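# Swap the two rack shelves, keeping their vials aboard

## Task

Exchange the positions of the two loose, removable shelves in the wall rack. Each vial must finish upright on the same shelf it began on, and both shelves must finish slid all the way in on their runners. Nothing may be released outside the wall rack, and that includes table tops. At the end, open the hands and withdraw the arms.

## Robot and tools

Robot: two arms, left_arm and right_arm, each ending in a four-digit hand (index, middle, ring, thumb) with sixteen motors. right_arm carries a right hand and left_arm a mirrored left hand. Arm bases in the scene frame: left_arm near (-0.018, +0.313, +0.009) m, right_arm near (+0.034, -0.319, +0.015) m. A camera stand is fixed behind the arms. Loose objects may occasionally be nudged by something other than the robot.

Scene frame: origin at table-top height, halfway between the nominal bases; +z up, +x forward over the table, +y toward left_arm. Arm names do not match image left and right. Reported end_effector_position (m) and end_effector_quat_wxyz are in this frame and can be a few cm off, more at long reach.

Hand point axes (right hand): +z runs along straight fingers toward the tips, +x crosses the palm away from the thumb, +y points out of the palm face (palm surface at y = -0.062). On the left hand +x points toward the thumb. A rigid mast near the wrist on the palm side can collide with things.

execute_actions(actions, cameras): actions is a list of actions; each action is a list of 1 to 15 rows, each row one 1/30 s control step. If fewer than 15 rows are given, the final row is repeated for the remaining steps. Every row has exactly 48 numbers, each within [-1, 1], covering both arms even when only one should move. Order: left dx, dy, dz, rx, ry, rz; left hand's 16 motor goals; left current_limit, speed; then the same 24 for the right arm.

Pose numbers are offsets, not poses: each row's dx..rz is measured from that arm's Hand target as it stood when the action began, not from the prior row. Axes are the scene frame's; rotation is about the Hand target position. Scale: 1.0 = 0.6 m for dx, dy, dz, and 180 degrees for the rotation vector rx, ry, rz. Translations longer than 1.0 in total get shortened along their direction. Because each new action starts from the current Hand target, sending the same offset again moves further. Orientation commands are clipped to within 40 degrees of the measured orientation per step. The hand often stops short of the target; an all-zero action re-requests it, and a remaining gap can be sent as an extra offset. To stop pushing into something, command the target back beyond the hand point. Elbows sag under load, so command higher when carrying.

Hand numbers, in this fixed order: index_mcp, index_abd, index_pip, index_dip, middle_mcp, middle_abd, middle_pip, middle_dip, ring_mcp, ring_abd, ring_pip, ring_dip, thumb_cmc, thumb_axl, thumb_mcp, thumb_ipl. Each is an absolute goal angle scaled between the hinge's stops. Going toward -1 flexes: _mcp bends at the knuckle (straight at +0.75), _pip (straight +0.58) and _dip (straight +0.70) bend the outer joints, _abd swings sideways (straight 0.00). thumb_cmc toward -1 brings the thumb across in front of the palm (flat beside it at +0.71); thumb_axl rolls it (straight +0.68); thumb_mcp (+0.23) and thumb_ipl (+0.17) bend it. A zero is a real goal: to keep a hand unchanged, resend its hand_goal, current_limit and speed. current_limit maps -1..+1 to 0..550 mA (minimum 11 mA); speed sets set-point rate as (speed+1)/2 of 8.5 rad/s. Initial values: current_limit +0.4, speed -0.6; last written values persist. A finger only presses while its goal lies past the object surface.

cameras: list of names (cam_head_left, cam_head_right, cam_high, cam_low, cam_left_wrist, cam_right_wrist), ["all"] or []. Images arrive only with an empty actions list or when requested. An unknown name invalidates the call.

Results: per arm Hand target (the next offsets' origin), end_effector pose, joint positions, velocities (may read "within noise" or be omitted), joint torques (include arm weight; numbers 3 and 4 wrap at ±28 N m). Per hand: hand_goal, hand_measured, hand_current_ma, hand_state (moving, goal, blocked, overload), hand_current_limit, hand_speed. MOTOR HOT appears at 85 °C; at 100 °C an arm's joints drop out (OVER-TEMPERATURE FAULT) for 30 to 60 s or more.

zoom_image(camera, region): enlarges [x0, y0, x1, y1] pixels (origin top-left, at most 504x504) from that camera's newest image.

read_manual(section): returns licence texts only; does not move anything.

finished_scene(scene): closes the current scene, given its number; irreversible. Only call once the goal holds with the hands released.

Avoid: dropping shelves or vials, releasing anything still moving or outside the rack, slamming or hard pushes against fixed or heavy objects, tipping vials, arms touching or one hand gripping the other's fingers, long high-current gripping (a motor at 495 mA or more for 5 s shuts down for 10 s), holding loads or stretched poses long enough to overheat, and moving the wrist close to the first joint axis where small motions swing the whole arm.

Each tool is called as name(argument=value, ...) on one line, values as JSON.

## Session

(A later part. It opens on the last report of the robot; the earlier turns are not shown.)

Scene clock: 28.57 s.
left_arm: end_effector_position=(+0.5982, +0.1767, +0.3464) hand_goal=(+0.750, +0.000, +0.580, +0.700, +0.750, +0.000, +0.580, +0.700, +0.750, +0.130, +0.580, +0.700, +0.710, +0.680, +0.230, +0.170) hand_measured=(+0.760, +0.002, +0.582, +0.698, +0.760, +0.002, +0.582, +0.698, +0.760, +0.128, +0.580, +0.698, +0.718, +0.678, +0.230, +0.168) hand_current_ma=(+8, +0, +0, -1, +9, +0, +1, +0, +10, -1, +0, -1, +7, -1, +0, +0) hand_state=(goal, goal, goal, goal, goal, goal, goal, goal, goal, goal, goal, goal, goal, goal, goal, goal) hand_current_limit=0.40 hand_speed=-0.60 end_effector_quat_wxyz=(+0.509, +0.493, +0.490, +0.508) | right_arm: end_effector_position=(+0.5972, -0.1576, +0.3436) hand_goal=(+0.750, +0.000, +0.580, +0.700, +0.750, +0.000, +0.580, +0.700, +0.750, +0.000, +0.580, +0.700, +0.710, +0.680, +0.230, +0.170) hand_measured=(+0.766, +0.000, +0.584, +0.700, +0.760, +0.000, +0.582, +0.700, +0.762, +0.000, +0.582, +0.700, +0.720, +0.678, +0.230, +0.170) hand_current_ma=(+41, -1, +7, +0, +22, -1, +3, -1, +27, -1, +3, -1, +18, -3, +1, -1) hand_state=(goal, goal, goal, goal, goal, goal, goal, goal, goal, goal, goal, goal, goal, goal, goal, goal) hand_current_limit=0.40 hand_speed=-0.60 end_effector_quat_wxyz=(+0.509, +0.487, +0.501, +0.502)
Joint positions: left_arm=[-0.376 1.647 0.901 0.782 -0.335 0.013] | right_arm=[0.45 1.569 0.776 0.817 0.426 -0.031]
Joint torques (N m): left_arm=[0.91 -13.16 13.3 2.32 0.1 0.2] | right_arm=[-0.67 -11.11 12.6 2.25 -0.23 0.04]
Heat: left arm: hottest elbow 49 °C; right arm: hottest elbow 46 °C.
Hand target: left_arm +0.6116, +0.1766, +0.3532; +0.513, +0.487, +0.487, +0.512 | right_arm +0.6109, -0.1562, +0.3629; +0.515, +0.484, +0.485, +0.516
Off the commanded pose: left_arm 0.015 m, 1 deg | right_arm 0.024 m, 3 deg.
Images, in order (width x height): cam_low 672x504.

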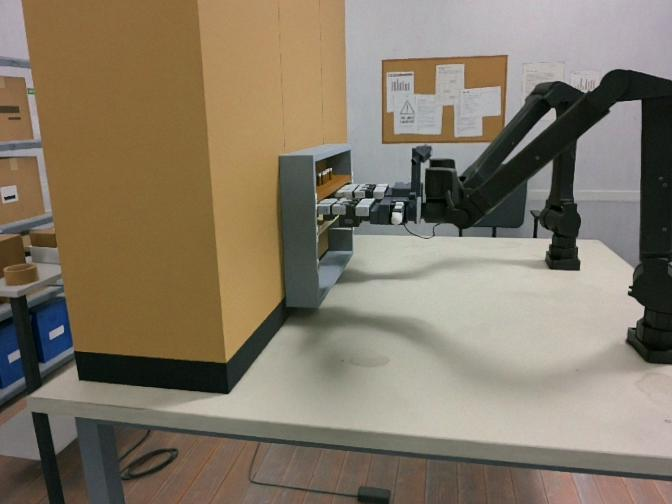

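execute_actions(actions=[[[0.014,0,0.001,0,0,0,0.75,0,0.58,0.7,0.75,0,0.58,0.7,0.75,0.13,0.58,0.7,0.71,0.68,0.23,0.17,0.4,-0.6,0.014,0,0.001,0,0,0,0.75,0,0.58,0.7,0.75,0,0.58,0.7,0.75,0,0.58,0.7,0.71,0.68,0.23,0.17,0.4,-0.6]],[[0.014,0,0.001,0,0,0,0.75,0,0.58,0.7,0.75,0,0.58,0.7,0.75,0.13,0.58,0.7,0.71,0.68,0.23,0.17,0.4,-0.6,0.014,0,0.001,0,0,0,0.75,0,0.58,0.7,0.75,0,0.58,0.7,0.75,0,0.58,0.7,0.71,0.68,0.23,0.17,0.4,-0.6]],[[0.014,0,0.001,0,0,0,0.75,0,0.58,0.7,0.75,0,0.58,0.7,0.75,0.13,0.58,0.7,0.71,0.68,0.23,0.17,0.4,-0.6,0.014,0,0.001,0,0,0,0.75,0,0.58,0.7,0.75,0,0.58,0.7,0.75,0,0.58,0.7,0.71,0.68,0.23,0.17,0.4,-0.6]]], cameras=["cam_low"])

Scene clock: 35.67 s.
left_arm: end_effector_position=(+0.6217, +0.1763, +0.3502) hand_goal=(+0.750, +0.000, +0.580, +0.700, +0.750, +0.000, +0.580, +0.700, +0.750, +0.130, +0.580, +0.700, +0.710, +0.680, +0.230, +0.170) hand_measured=(+0.760, +0.002, +0.582, +0.698, +0.760, +0.002, +0.582, +0.698, +0.762, +0.128, +0.582, +0.698, +0.718, +0.678, +0.230, +0.168) hand_current_ma=(+9, +0, +1, +0, +9, +0, +1, +0, +10, -1, +0, -1, +7, -1, +0, +0) hand_state=(goal, goal, goal, goal, goal, goal, goal, goal, goal, goal, goal, goal, goal, goal, goal, goal) hand_current_limit=0.40 hand_speed=-0.60 end_effector_quat_wxyz=(+0.512, +0.490, +0.488, +0.509) | right_arm: end_effector_position=(+0.6215, -0.1571, +0.3469) hand_goal=(+0.750, +0.000, +0.580, +0.700, +0.750, +0.000, +0.580, +0.700, +0.750, +0.000, +0.580, +0.700, +0.710, +0.680, +0.230, +0.170) hand_measured=(+0.766, +0.000, +0.584, +0.700, +0.760, +0.000, +0.582, +0.700, +0.762, +0.000, +0.582, +0.700, +0.720, +0.678, +0.230, +0.170) hand_current_ma=(+41, -1, +7, +0, +22, -1, +3, -1, +27, -1, +3, -1, +18, -3, +1, -1) hand_state=(goal, goal, goal, goal, goal, goal, goal, goal, goal, goal, goal, goal, goal, goal, goal, goal) hand_current_limit=0.40 hand_speed=-0.60 end_effector_quat_wxyz=(+0.510, +0.486, +0.499, +0.504)
Joint positions: left_arm=[-0.361 1.694 0.971 0.768 -0.32 0.013] | right_arm=[0.428 1.615 0.842 0.804 0.404 -0.031]
Joint torques (N m): left_arm=[0.79 -14.33 13.65 1.83 0.11 0.19] | right_arm=[-0.73 -11.93 12.79 1.92 -0.25 0.07]
Heat: left arm: hottest elbow 51 °C; right arm: hottest elbow 47 °C.
Hand target: left_arm +0.6367, +0.1765, +0.3551; +0.513, +0.487, +0.487, +0.512 | right_arm +0.6361, -0.1563, +0.3647; +0.515, +0.484, +0.484, +0.516
Off the commanded pose: left_arm 0.016 m, 1 deg | right_arm 0.023 m, 2 deg.
Images, in order (width x height): cam_low 672x504.

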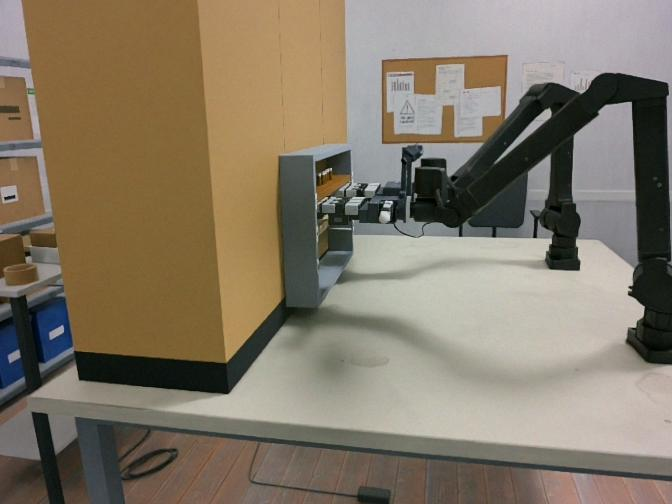

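execute_actions(actions=[[[0.012,0,-0.002,0,0,0,0.75,0,0.58,0.7,0.75,0,0.58,0.7,0.75,0.13,0.58,0.7,0.71,0.68,0.23,0.17,0.4,-0.6,0.012,0,-0.002,0,0,0,0.75,0,0.58,0.7,0.75,0,0.58,0.7,0.75,0,0.58,0.7,0.71,0.68,0.23,0.17,0.4,-0.6]],[[0.012,0,-0.002,0,0,0,0.75,0,0.58,0.7,0.75,0,0.58,0.7,0.75,0.13,0.58,0.7,0.71,0.68,0.23,0.17,0.4,-0.6,0.012,0,-0.002,0,0,0,0.75,0,0.58,0.7,0.75,0,0.58,0.7,0.75,0,0.58,0.7,0.71,0.68,0.23,0.17,0.4,-0.6]]], cameras=["cam_low"])

zoom_image(camera="cam_low", region=[290, 140, 410, 250])

Scene clock: 37.53 s.
left_arm: end_effector_position=(+0.6361, +0.1761, +0.3495) hand_goal=(+0.750, +0.000, +0.580, +0.700, +0.750, +0.000, +0.580, +0.700, +0.750, +0.130, +0.580, +0.700, +0.710, +0.680, +0.230, +0.170) hand_measured=(+0.760, +0.002, +0.582, +0.698, +0.760, +0.002, +0.582, +0.698, +0.762, +0.128, +0.582, +0.698, +0.718, +0.678, +0.230, +0.168) hand_current_ma=(+9, +0, +1, +0, +9, +0, +1, +0, +10, -1, +0, -1, +7, -1, +0, +0) hand_state=(goal, goal, goal, goal, goal, goal, goal, goal, goal, goal, goal, goal, goal, goal, goal, goal) hand_current_limit=0.40 hand_speed=-0.60 end_effector_quat_wxyz=(+0.513, +0.490, +0.488, +0.510) | right_arm: end_effector_position=(+0.6358, -0.1569, +0.3442) hand_goal=(+0.750, +0.000, +0.580, +0.700, +0.750, +0.000, +0.580, +0.700, +0.750, +0.000, +0.580, +0.700, +0.710, +0.680, +0.230, +0.170) hand_measured=(+0.766, +0.000, +0.584, +0.700, +0.760, +0.000, +0.582, +0.700, +0.762, +0.000, +0.582, +0.700, +0.720, +0.678, +0.230, +0.170) hand_current_ma=(+41, -1, +7, +0, +22, -1, +3, -1, +27, -1, +3, -1, +18, -3, +1, -1) hand_state=(goal, goal, goal, goal, goal, goal, goal, goal, goal, goal, goal, goal, goal, goal, goal, goal) hand_current_limit=0.40 hand_speed=-0.60 end_effector_quat_wxyz=(+0.510, +0.486, +0.500, +0.503)
Joint positions: left_arm=[-0.352 1.726 1.012 0.761 -0.311 0.013] | right_arm=[0.417 1.649 0.878 0.8 0.393 -0.031]
Joint torques (N m): left_arm=[0.79 -14.56 13.7 1.85 0.1 0.19] | right_arm=[-0.62 -12.63 12.92 2.04 -0.23 0.06]
Heat: left arm: hottest elbow 51 °C; right arm: hottest elbow 47 °C.
Hand target: left_arm +0.6511, +0.1767, +0.3527; +0.513, +0.487, +0.487, +0.512 | right_arm +0.6505, -0.1563, +0.3621; +0.515, +0.485, +0.485, +0.515
Off the commanded pose: left_arm 0.015 m, 0 deg | right_arm 0.023 m, 2 deg.
Images, in order (width x height): cam_low 672x504.

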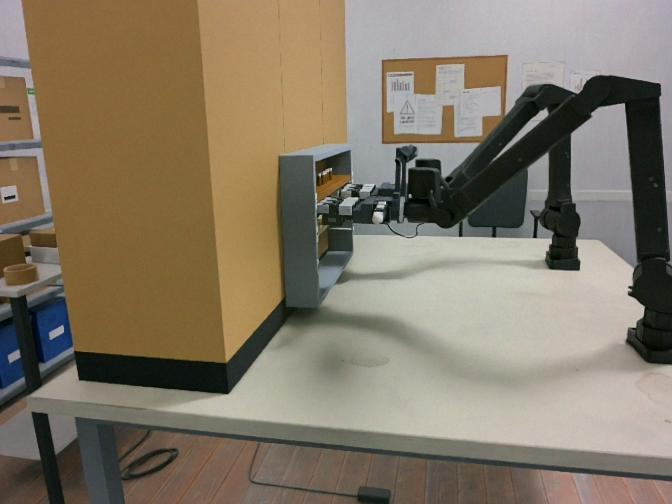

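Scaled by 4.200.

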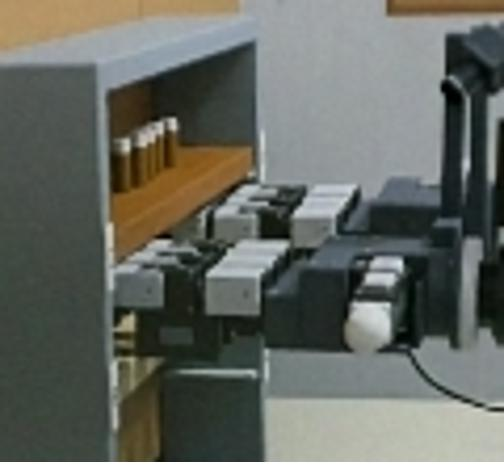

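execute_actions(actions=[[[-0.013,0,0.0,0,0,0,0.72,0,0.58,0.7,0.72,0,0.58,0.7,0.72,0.13,0.58,0.7,0.71,0.68,0.23,0.17,0.4,-0.6,-0.013,0,0.0,0,0,0,0.72,0,0.58,0.7,0.72,0,0.58,0.7,0.72,0,0.58,0.7,0.71,0.68,0.23,0.17,0.4,-0.6]],[[-0.013,0,0.0,0,0,0,0.72,0,0.58,0.7,0.72,0,0.58,0.7,0.72,0.13,0.58,0.7,0.71,0.68,0.23,0.17,0.4,-0.6,-0.013,0,0.0,0,0,0,0.72,0,0.58,0.7,0.72,0,0.58,0.7,0.72,0,0.58,0.7,0.71,0.68,0.23,0.17,0.4,-0.6]],[[-0.014,0,0.0,0,0,0,0.72,0,0.58,0.7,0.72,0,0.58,0.7,0.72,0.13,0.58,0.7,0.71,0.68,0.23,0.17,0.4,-0.6,-0.014,0,0.0,0,0,0,0.72,0,0.58,0.7,0.72,0,0.58,0.7,0.72,0,0.58,0.7,0.71,0.68,0.23,0.17,0.4,-0.6]]])

Scene clock: 40.03 s.
left_arm: end_effector_position=(+0.6310, +0.1790, +0.3486) hand_goal=(+0.720, +0.000, +0.580, +0.700, +0.720, +0.000, +0.580, +0.700, +0.720, +0.130, +0.580, +0.700, +0.710, +0.680, +0.230, +0.170) hand_measured=(+0.740, +0.002, +0.584, +0.700, +0.740, +0.002, +0.584, +0.700, +0.744, +0.128, +0.582, +0.698, +0.718, +0.678, +0.230, +0.168) hand_current_ma=(+26, +0, +2, +0, +25, +0, +2, +0, +31, -1, +1, +0, +7, -1, +0, +0) hand_state=(blocked, goal, goal, goal, blocked, goal, goal, goal, blocked, goal, goal, goal, goal, goal, goal, goal) hand_current_limit=0.40 hand_speed=-0.60 end_effector_quat_wxyz=(+0.509, +0.489, +0.490, +0.511) | right_arm: end_effector_position=(+0.6349, -0.1571, +0.3441) hand_goal=(+0.720, +0.000, +0.580, +0.700, +0.720, +0.000, +0.580, +0.700, +0.720, +0.000, +0.580, +0.700, +0.710, +0.680, +0.230, +0.170) hand_measured=(+0.744, +0.000, +0.584, +0.700, +0.740, +0.000, +0.582, +0.700, +0.742, +0.000, +0.582, +0.700, +0.720, +0.678, +0.230, +0.170) hand_current_ma=(+62, -1, +7, +0, +49, -1, +3, -1, +56, -1, +3, -1, +18, -3, +1, -1) hand_state=(blocked, goal, goal, goal, goal, goal, goal, goal, blocked, goal, goal, goal, goal, goal, goal, goal) hand_current_limit=0.40 hand_speed=-0.60 end_effector_quat_wxyz=(+0.512, +0.489, +0.497, +0.501)
Joint positions: left_arm=[-0.352 1.713 0.995 0.761 -0.319 0.013] | right_arm=[0.42 1.649 0.878 0.8 0.407 -0.031]
Joint torques (N m): left_arm=[-0.21 -16.97 9.54 2.67 -0.15 0.19] | right_arm=[0.5 -16.5 7.83 2.62 -0.05 0.08]
Heat: left arm: hottest elbow 51 °C; right arm: hottest elbow 47 °C.
Hand target: left_arm +0.6272, +0.1767, +0.3528; +0.513, +0.487, +0.487, +0.512 | right_arm +0.6265, -0.1562, +0.3621; +0.515, +0.484, +0.485, +0.515
Off the commanded pose: left_arm 0.006 m, 1 deg | right_arm 0.020 m, 2 deg.

execute_actions(actions=[[[0,0,0.008,0,-0.002,0,0.72,0,0.58,0.7,0.72,0,0.58,0.7,0.72,0.13,0.58,0.7,0.71,0.68,0.23,0.17,0.4,-0.6,-0.003,0,0.004,0,-0.002,0,0.72,0,0.58,0.7,0.72,0,0.58,0.7,0.72,0,0.58,0.7,0.71,0.68,0.23,0.17,0.4,-0.6]],[[0,0,0.008,0,-0.002,0,0.72,0,0.58,0.7,0.72,0,0.58,0.7,0.72,0.13,0.58,0.7,0.71,0.68,0.23,0.17,0.4,-0.6,-0.003,0,0.004,0,-0.002,0,0.72,0,0.58,0.7,0.72,0,0.58,0.7,0.72,0,0.58,0.7,0.71,0.68,0.23,0.17,0.4,-0.6]],[[0,0,0.008,0,-0.002,0,0.72,0,0.58,0.7,0.72,0,0.58,0.7,0.72,0.13,0.58,0.7,0.71,0.68,0.23,0.17,0.4,-0.6,0,0,0.004,0,-0.002,0,0.72,0,0.58,0.7,0.72,0,0.58,0.7,0.72,0,0.58,0.7,0.71,0.68,0.23,0.17,0.4,-0.6]],[[0,0,0.008,0,-0.002,0,0.72,0,0.58,0.7,0.72,0,0.58,0.7,0.72,0.13,0.58,0.7,0.71,0.68,0.23,0.17,0.4,-0.6,0,0,0.004,0,-0.002,0,0.72,0,0.58,0.7,0.72,0,0.58,0.7,0.72,0,0.58,0.7,0.71,0.68,0.23,0.17,0.4,-0.6]]], cameras=["cam_low"])

zoom_image(camera="cam_low", region=[290, 140, 410, 250])

Scene clock: 43.63 s.
left_arm: end_effector_position=(+0.6306, +0.1791, +0.3499) hand_goal=(+0.720, +0.000, +0.580, +0.700, +0.720, +0.000, +0.580, +0.700, +0.720, +0.130, +0.580, +0.700, +0.710, +0.680, +0.230, +0.170) hand_measured=(+0.740, +0.002, +0.588, +0.702, +0.740, +0.002, +0.588, +0.702, +0.744, +0.128, +0.584, +0.700, +0.718, +0.678, +0.230, +0.168) hand_current_ma=(+26, +0, +5, +0, +25, +0, +5, +1, +31, -1, +2, +0, +7, -1, +0, +0) hand_state=(blocked, goal, goal, goal, blocked, goal, goal, goal, blocked, goal, goal, goal, goal, goal, goal, goal) hand_current_limit=0.40 hand_speed=-0.60 end_effector_quat_wxyz=(+0.510, +0.489, +0.490, +0.511) | right_arm: end_effector_position=(+0.6336, -0.1571, +0.3473) hand_goal=(+0.720, +0.000, +0.580, +0.700, +0.720, +0.000, +0.580, +0.700, +0.720, +0.000, +0.580, +0.700, +0.710, +0.680, +0.230, +0.170) hand_measured=(+0.744, +0.000, +0.584, +0.700, +0.740, +0.000, +0.582, +0.700, +0.742, +0.000, +0.582, +0.700, +0.720, +0.678, +0.230, +0.170) hand_current_ma=(+62, -1, +7, +0, +49, -1, +3, -1, +56, -1, +3, -1, +18, -3, +1, -1) hand_state=(blocked, goal, goal, goal, goal, goal, goal, goal, blocked, goal, goal, goal, goal, goal, goal, goal) hand_current_limit=0.40 hand_speed=-0.60 end_effector_quat_wxyz=(+0.514, +0.488, +0.494, +0.504)
Joint positions: left_arm=[-0.352 1.712 0.995 0.761 -0.319 0.014] | right_arm=[0.421 1.646 0.878 0.807 0.409 -0.031]
Joint torques (N m): left_arm=[-0.15 -18.02 11.02 2.29 -0.09 0.27] | right_arm=[0.56 -16.73 7.86 2.97 -0.11 -0.05]
Heat: left arm: hottest elbow 51 °C; right arm: hottest elbow 48 °C.
Hand target: left_arm +0.6272, +0.1767, +0.3719; +0.519, +0.480, +0.481, +0.519 | right_arm +0.6229, -0.1564, +0.3717; +0.521, +0.478, +0.478, +0.521
Off the commanded pose: left_arm 0.022 m, 2 deg | right_arm 0.027 m, 3 deg.
Images, in order (width x height): cam_low 672x504.

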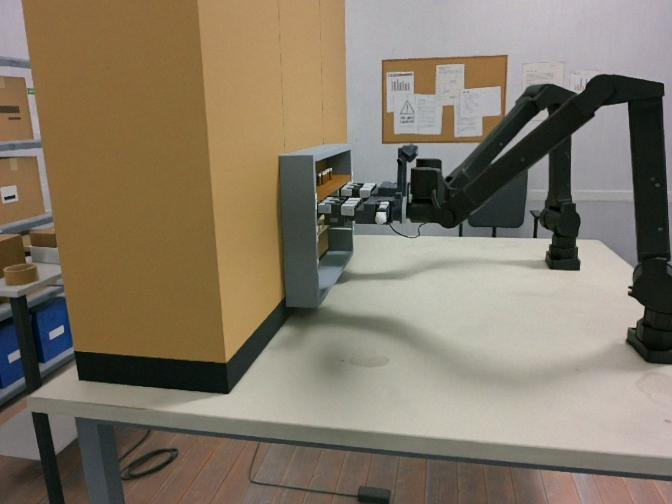

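Scaled by 4.200.

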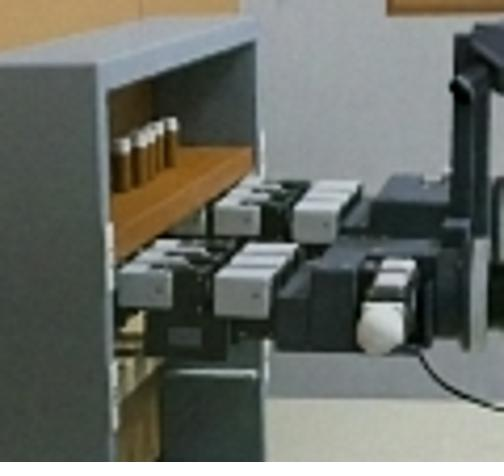

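execute_actions(actions=[[[0,0,0.008,0,-0.002,0,0.72,0,0.58,0.7,0.72,0,0.58,0.7,0.72,0.13,0.58,0.7,0.71,0.68,0.23,0.17,0.4,-0.6,-0.003,0,0.004,0,-0.002,0,0.72,0,0.58,0.7,0.72,0,0.58,0.7,0.72,0,0.58,0.7,0.71,0.68,0.23,0.17,0.4,-0.6]],[[0,0,0.008,0,-0.002,0,0.72,0,0.58,0.7,0.72,0,0.58,0.7,0.72,0.13,0.58,0.7,0.71,0.68,0.23,0.17,0.4,-0.6,0,0,0.004,0,-0.002,0,0.72,0,0.58,0.7,0.72,0,0.58,0.7,0.72,0,0.58,0.7,0.71,0.68,0.23,0.17,0.4,-0.6]],[[0,0,0.008,0,-0.002,0,0.72,0,0.58,0.7,0.72,0,0.58,0.7,0.72,0.13,0.58,0.7,0.71,0.68,0.23,0.17,0.4,-0.6,0,0,0.004,0,-0.002,0,0.72,0,0.58,0.7,0.72,0,0.58,0.7,0.72,0,0.58,0.7,0.71,0.68,0.23,0.17,0.4,-0.6]]])

Scene clock: 46.33 s.
left_arm: end_effector_position=(+0.6298, +0.1789, +0.3532) hand_goal=(+0.720, +0.000, +0.580, +0.700, +0.720, +0.000, +0.580, +0.700, +0.720, +0.130, +0.580, +0.700, +0.710, +0.680, +0.230, +0.170) hand_measured=(+0.742, +0.002, +0.590, +0.702, +0.742, +0.002, +0.590, +0.704, +0.744, +0.128, +0.588, +0.702, +0.718, +0.678, +0.230, +0.168) hand_current_ma=(+29, +0, +8, +1, +28, +0, +7, +1, +31, -1, +5, +0, +7, -1, +0, +0) hand_state=(blocked, goal, goal, goal, blocked, goal, goal, goal, blocked, goal, goal, goal, goal, goal, goal, goal) hand_current_limit=0.40 hand_speed=-0.60 end_effector_quat_wxyz=(+0.508, +0.491, +0.489, +0.512) | right_arm: end_effector_position=(+0.6330, -0.1570, +0.3488) hand_goal=(+0.720, +0.000, +0.580, +0.700, +0.720, +0.000, +0.580, +0.700, +0.720, +0.000, +0.580, +0.700, +0.710, +0.680, +0.230, +0.170) hand_measured=(+0.746, +0.000, +0.588, +0.702, +0.740, +0.000, +0.582, +0.700, +0.742, +0.000, +0.582, +0.700, +0.720, +0.678, +0.230, +0.170) hand_current_ma=(+71, -1, +16, +3, +49, -1, +4, -1, +56, -1, +3, -1, +18, -3, +1, -1) hand_state=(blocked, goal, goal, goal, goal, goal, goal, goal, blocked, goal, goal, goal, goal, goal, goal, goal) hand_current_limit=0.40 hand_speed=-0.60 end_effector_quat_wxyz=(+0.515, +0.487, +0.492, +0.505)
Joint positions: left_arm=[-0.352 1.702 0.995 0.749 -0.319 0.019] | right_arm=[0.422 1.646 0.878 0.812 0.409 -0.033]
Joint torques (N m): left_arm=[-0.21 -18.26 12.16 2.44 -0.04 0.27] | right_arm=[0.5 -17.14 8.17 3.36 -0.13 -0.11]
Heat: left arm: hottest elbow 51 °C; right arm: hottest elbow 48 °C.
Hand target: left_arm +0.6272, +0.1767, +0.3863; +0.523, +0.475, +0.476, +0.523 | right_arm +0.6211, -0.1562, +0.3790; +0.525, +0.473, +0.473, +0.526
Off the commanded pose: left_arm 0.033 m, 3 deg | right_arm 0.033 m, 4 deg.

execute_actions(actions=[[[0,0,0.007,0,-0.001,0,0.72,0,0.58,0.7,0.72,0,0.58,0.7,0.72,0.13,0.58,0.7,0.71,0.68,0.23,0.17,0.4,-0.6,0,0,0.006,0,-0.001,0,0.72,0,0.58,0.7,0.72,0,0.58,0.7,0.72,0,0.58,0.7,0.71,0.68,0.23,0.17,0.4,-0.6]],[[0,0,0.007,0,-0.001,0,0.72,0,0.58,0.7,0.72,0,0.58,0.7,0.72,0.13,0.58,0.7,0.71,0.68,0.23,0.17,0.4,-0.6,0,0,0.006,0,-0.001,0,0.72,0,0.58,0.7,0.72,0,0.58,0.7,0.72,0,0.58,0.7,0.71,0.68,0.23,0.17,0.4,-0.6]],[[0,0,0.007,0,-0.001,0,0.72,0,0.58,0.7,0.72,0,0.58,0.7,0.72,0.13,0.58,0.7,0.71,0.68,0.23,0.17,0.4,-0.6,0,0,0.006,0,-0.001,0,0.72,0,0.58,0.7,0.72,0,0.58,0.7,0.72,0,0.58,0.7,0.71,0.68,0.23,0.17,0.4,-0.6]]], cameras=["cam_low"])

zoom_image(camera="cam_low", region=[290, 140, 410, 250])

Scene clock: 49.13 s.
left_arm: end_effector_position=(+0.6284, +0.1789, +0.3585) hand_goal=(+0.720, +0.000, +0.580, +0.700, +0.720, +0.000, +0.580, +0.700, +0.720, +0.130, +0.580, +0.700, +0.710, +0.680, +0.230, +0.170) hand_measured=(+0.742, -0.002, +0.590, +0.702, +0.742, +0.000, +0.590, +0.704, +0.744, +0.128, +0.590, +0.702, +0.718, +0.678, +0.230, +0.168) hand_current_ma=(+29, +0, +9, +1, +30, +0, +7, +1, +33, -1, +7, +1, +7, -1, +0, +0) hand_state=(blocked, goal, goal, goal, blocked, goal, goal, goal, blocked, goal, goal, goal, goal, goal, goal, goal) hand_current_limit=0.40 hand_speed=-0.60 end_effector_quat_wxyz=(+0.505, +0.493, +0.488, +0.513) | right_arm: end_effector_position=(+0.6324, -0.1570, +0.3506) hand_goal=(+0.720, +0.000, +0.580, +0.700, +0.720, +0.000, +0.580, +0.700, +0.720, +0.000, +0.580, +0.700, +0.710, +0.680, +0.230, +0.170) hand_measured=(+0.752, +0.000, +0.590, +0.704, +0.740, +0.000, +0.586, +0.700, +0.742, +0.000, +0.582, +0.700, +0.720, +0.678, +0.230, +0.170) hand_current_ma=(+92, -1, +22, +4, +49, -1, +12, +1, +56, -1, +3, -1, +18, -3, +1, -1) hand_state=(blocked, goal, goal, goal, goal, goal, goal, goal, blocked, goal, goal, goal, goal, goal, goal, goal) hand_current_limit=0.40 hand_speed=-0.60 end_effector_quat_wxyz=(+0.516, +0.486, +0.492, +0.506)
Joint positions: left_arm=[-0.352 1.687 0.995 0.731 -0.318 0.025] | right_arm=[0.422 1.643 0.878 0.812 0.409 -0.035]
Joint torques (N m): left_arm=[-0.15 -18.32 13.14 2.54 -0.02 0.26] | right_arm=[0.32 -17.96 8.94 2.71 -0.18 -0.11]
Heat: left arm: hottest elbow 51 °C; right arm: hottest elbow 48 °C.
Hand target: left_arm +0.6272, +0.1767, +0.3989; +0.525, +0.473, +0.474, +0.525 | right_arm +0.6211, -0.1562, +0.3897; +0.527, +0.471, +0.471, +0.528
Off the commanded pose: left_arm 0.040 m, 4 deg | right_arm 0.041 m, 4 deg.
Images, in order (width x height): cam_low 672x504.

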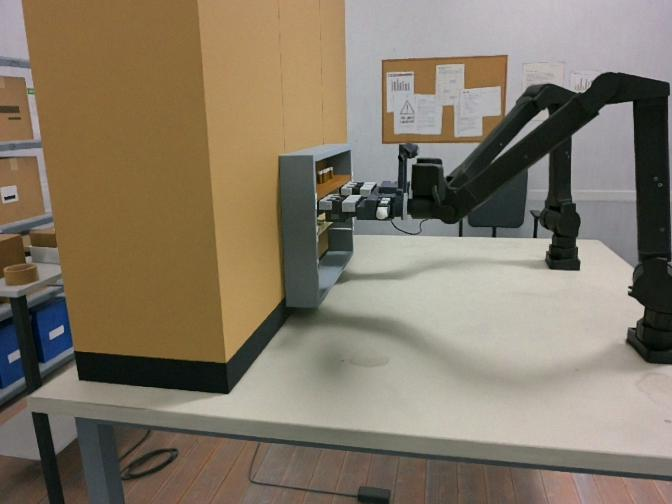

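Scaled by 4.200.

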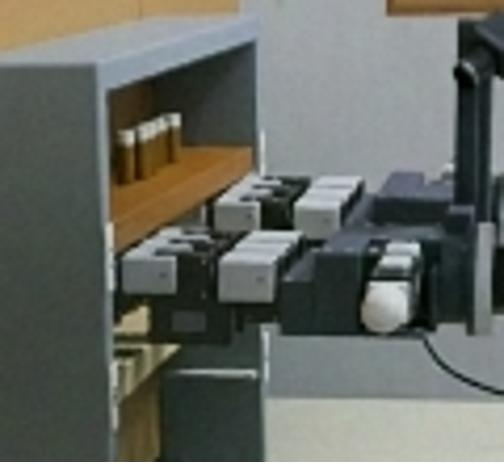

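execute_actions(actions=[[[0,0,0.0,0,-0.001,0,0.72,0,0.58,0.7,0.72,0,0.58,0.7,0.72,0.13,0.58,0.7,0.71,0.68,0.23,0.17,0.4,-0.6,0,0,0.007,0,-0.001,0,0.72,0,0.58,0.7,0.72,0,0.58,0.7,0.72,0,0.58,0.7,0.71,0.68,0.23,0.17,0.4,-0.6]],[[0,0,0,0,0,0,0.72,0,0.58,0.7,0.72,0,0.58,0.7,0.72,0.13,0.58,0.7,0.71,0.68,0.23,0.17,0.4,-0.6,0,0,0.007,0,-0.001,0,0.72,0,0.58,0.7,0.72,0,0.58,0.7,0.72,0,0.58,0.7,0.71,0.68,0.23,0.17,0.4,-0.6]]])

Scene clock: 50.87 s.
left_arm: end_effector_position=(+0.6284, +0.1789, +0.3587) hand_goal=(+0.720, +0.000, +0.580, +0.700, +0.720, +0.000, +0.580, +0.700, +0.720, +0.130, +0.580, +0.700, +0.710, +0.680, +0.230, +0.170) hand_measured=(+0.744, -0.002, +0.592, +0.702, +0.742, +0.000, +0.590, +0.704, +0.744, +0.128, +0.588, +0.702, +0.718, +0.678, +0.230, +0.168) hand_current_ma=(+33, +0, +10, +1, +30, +0, +7, +1, +32, -1, +6, +1, +7, -1, +0, +0) hand_state=(blocked, goal, goal, goal, blocked, goal, goal, goal, blocked, goal, goal, goal, goal, goal, goal, goal) hand_current_limit=0.40 hand_speed=-0.60 end_effector_quat_wxyz=(+0.505, +0.493, +0.488, +0.513) | right_arm: end_effector_position=(+0.6311, -0.1574, +0.3552) hand_goal=(+0.720, +0.000, +0.580, +0.700, +0.720, +0.000, +0.580, +0.700, +0.720, +0.000, +0.580, +0.700, +0.710, +0.680, +0.230, +0.170) hand_measured=(+0.752, +0.000, +0.592, +0.704, +0.740, +0.000, +0.590, +0.702, +0.742, +0.000, +0.582, +0.700, +0.720, +0.678, +0.230, +0.170) hand_current_ma=(+97, -1, +22, +4, +53, -1, +20, +3, +55, -1, +3, -1, +18, -3, +1, -1) hand_state=(blocked, goal, goal, goal, blocked, goal, goal, goal, blocked, goal, goal, goal, goal, goal, goal, goal) hand_current_limit=0.40 hand_speed=-0.60 end_effector_quat_wxyz=(+0.517, +0.485, +0.491, +0.506)
Joint positions: left_arm=[-0.352 1.687 0.995 0.731 -0.318 0.025] | right_arm=[0.422 1.632 0.878 0.806 0.409 -0.038]
Joint torques (N m): left_arm=[0.03 -18.26 13.2 2.65 -0.01 0.28] | right_arm=[0.32 -18.32 9.73 2.56 -0.21 -0.12]
Heat: left arm: hottest elbow 51 °C; right arm: hottest elbow 48 °C.
Hand target: left_arm +0.6272, +0.1767, +0.3989; +0.526, +0.472, +0.473, +0.526 | right_arm +0.6211, -0.1562, +0.3981; +0.529, +0.469, +0.469, +0.530
Off the commanded pose: left_arm 0.040 m, 4 deg | right_arm 0.044 m, 4 deg.

execute_actions(actions=[[[0,0,0.0,0,0,0,0.72,0,0.58,0.7,0.72,0,0.58,0.7,0.72,0.13,0.58,0.7,0.71,0.68,0.23,0.17,0.4,-0.6,0,0,0.004,0,0,0,0.72,0,0.58,0.7,0.72,0,0.58,0.7,0.72,0,0.58,0.7,0.71,0.68,0.23,0.17,0.4,-0.6]]], cameras=["cam_low", "cam_right_wrist", "cam_left_wrist"])

zoom_image(camera="cam_low", region=[290, 140, 410, 250])

Scene clock: 52.20 s.
left_arm: end_effector_position=(+0.6283, +0.1788, +0.3590) hand_goal=(+0.720, +0.000, +0.580, +0.700, +0.720, +0.000, +0.580, +0.700, +0.720, +0.130, +0.580, +0.700, +0.710, +0.680, +0.230, +0.170) hand_measured=(+0.744, -0.002, +0.592, +0.704, +0.742, +0.000, +0.590, +0.704, +0.744, +0.128, +0.588, +0.702, +0.718, +0.678, +0.230, +0.168) hand_current_ma=(+33, +0, +11, +1, +30, +0, +7, +1, +32, -1, +6, +1, +7, -1, +0, +0) hand_state=(blocked, goal, goal, goal, blocked, goal, goal, goal, blocked, goal, goal, goal, goal, goal, goal, goal) hand_current_limit=0.40 hand_speed=-0.60 end_effector_quat_wxyz=(+0.506, +0.493, +0.488, +0.513) | right_arm: end_effector_position=(+0.6309, -0.1574, +0.3562) hand_goal=(+0.720, +0.000, +0.580, +0.700, +0.720, +0.000, +0.580, +0.700, +0.720, +0.000, +0.580, +0.700, +0.710, +0.680, +0.230, +0.170) hand_measured=(+0.754, +0.000, +0.592, +0.704, +0.740, +0.000, +0.590, +0.702, +0.742, +0.000, +0.582, +0.700, +0.720, +0.678, +0.230, +0.170) hand_current_ma=(+98, -1, +23, +4, +55, -1, +21, +3, +55, -1, +3, -1, +18, -3, +1, -1) hand_state=(blocked, goal, goal, goal, blocked, goal, goal, goal, blocked, goal, goal, goal, goal, goal, goal, goal) hand_current_limit=0.40 hand_speed=-0.60 end_effector_quat_wxyz=(+0.517, +0.485, +0.492, +0.505)
Joint positions: left_arm=[-0.352 1.687 0.995 0.731 -0.318 0.025] | right_arm=[0.422 1.628 0.878 0.799 0.409 -0.038]
Joint torques (N m): left_arm=[-0.09 -18.08 13.2 2.7 -0.03 0.27] | right_arm=[0.44 -18.32 9.96 2.47 -0.22 -0.12]
Heat: left arm: hottest elbow 51 °C; right arm: hottest elbow 48 °C.
Hand target: left_arm +0.6272, +0.1767, +0.3990; +0.526, +0.472, +0.473, +0.526 | right_arm +0.6211, -0.1562, +0.4004; +0.529, +0.469, +0.469, +0.529
Off the commanded pose: left_arm 0.040 m, 4 deg | right_arm 0.045 m, 4 deg.
camera_calibration:
cam_left_wrist: T_world_to_cam=[[0.0104715, -0.734529, -0.678496, 0.337077], [-0.726186, 0.460876, -0.510144, 0.510532], [0.687418, 0.498057, -0.528579, -0.212013], [0, 0, 0, 1]] pos_world=[0.512954, 0.117895, 0.377085]
cam_right_wrist: T_world_to_cam=[[-0.0581262, -0.758148, 0.649487, -0.284296], [-0.724472, -0.415577, -0.549942, 0.537912], [0.686849, -0.502501, -0.525101, -0.203903], [0, 0, 0, 1]] pos_world=[0.513227, -0.0944556, 0.373397]
Images, in order (width x height): cam_low 672x504, cam_left_wrist 672x504, cam_right_wrist 672x504.

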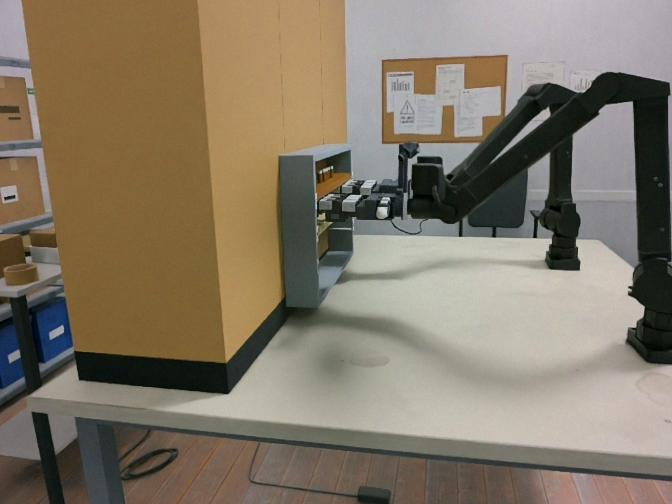

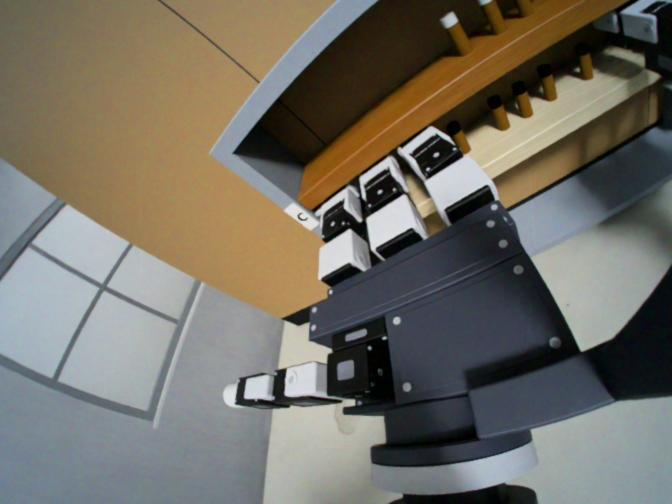

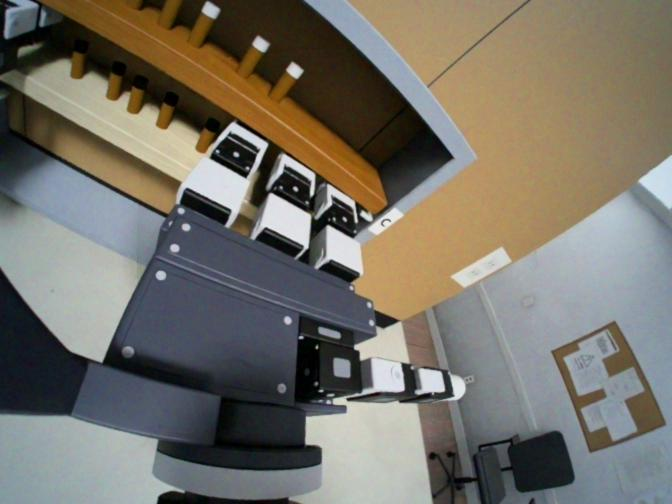

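Scaled by 4.200.

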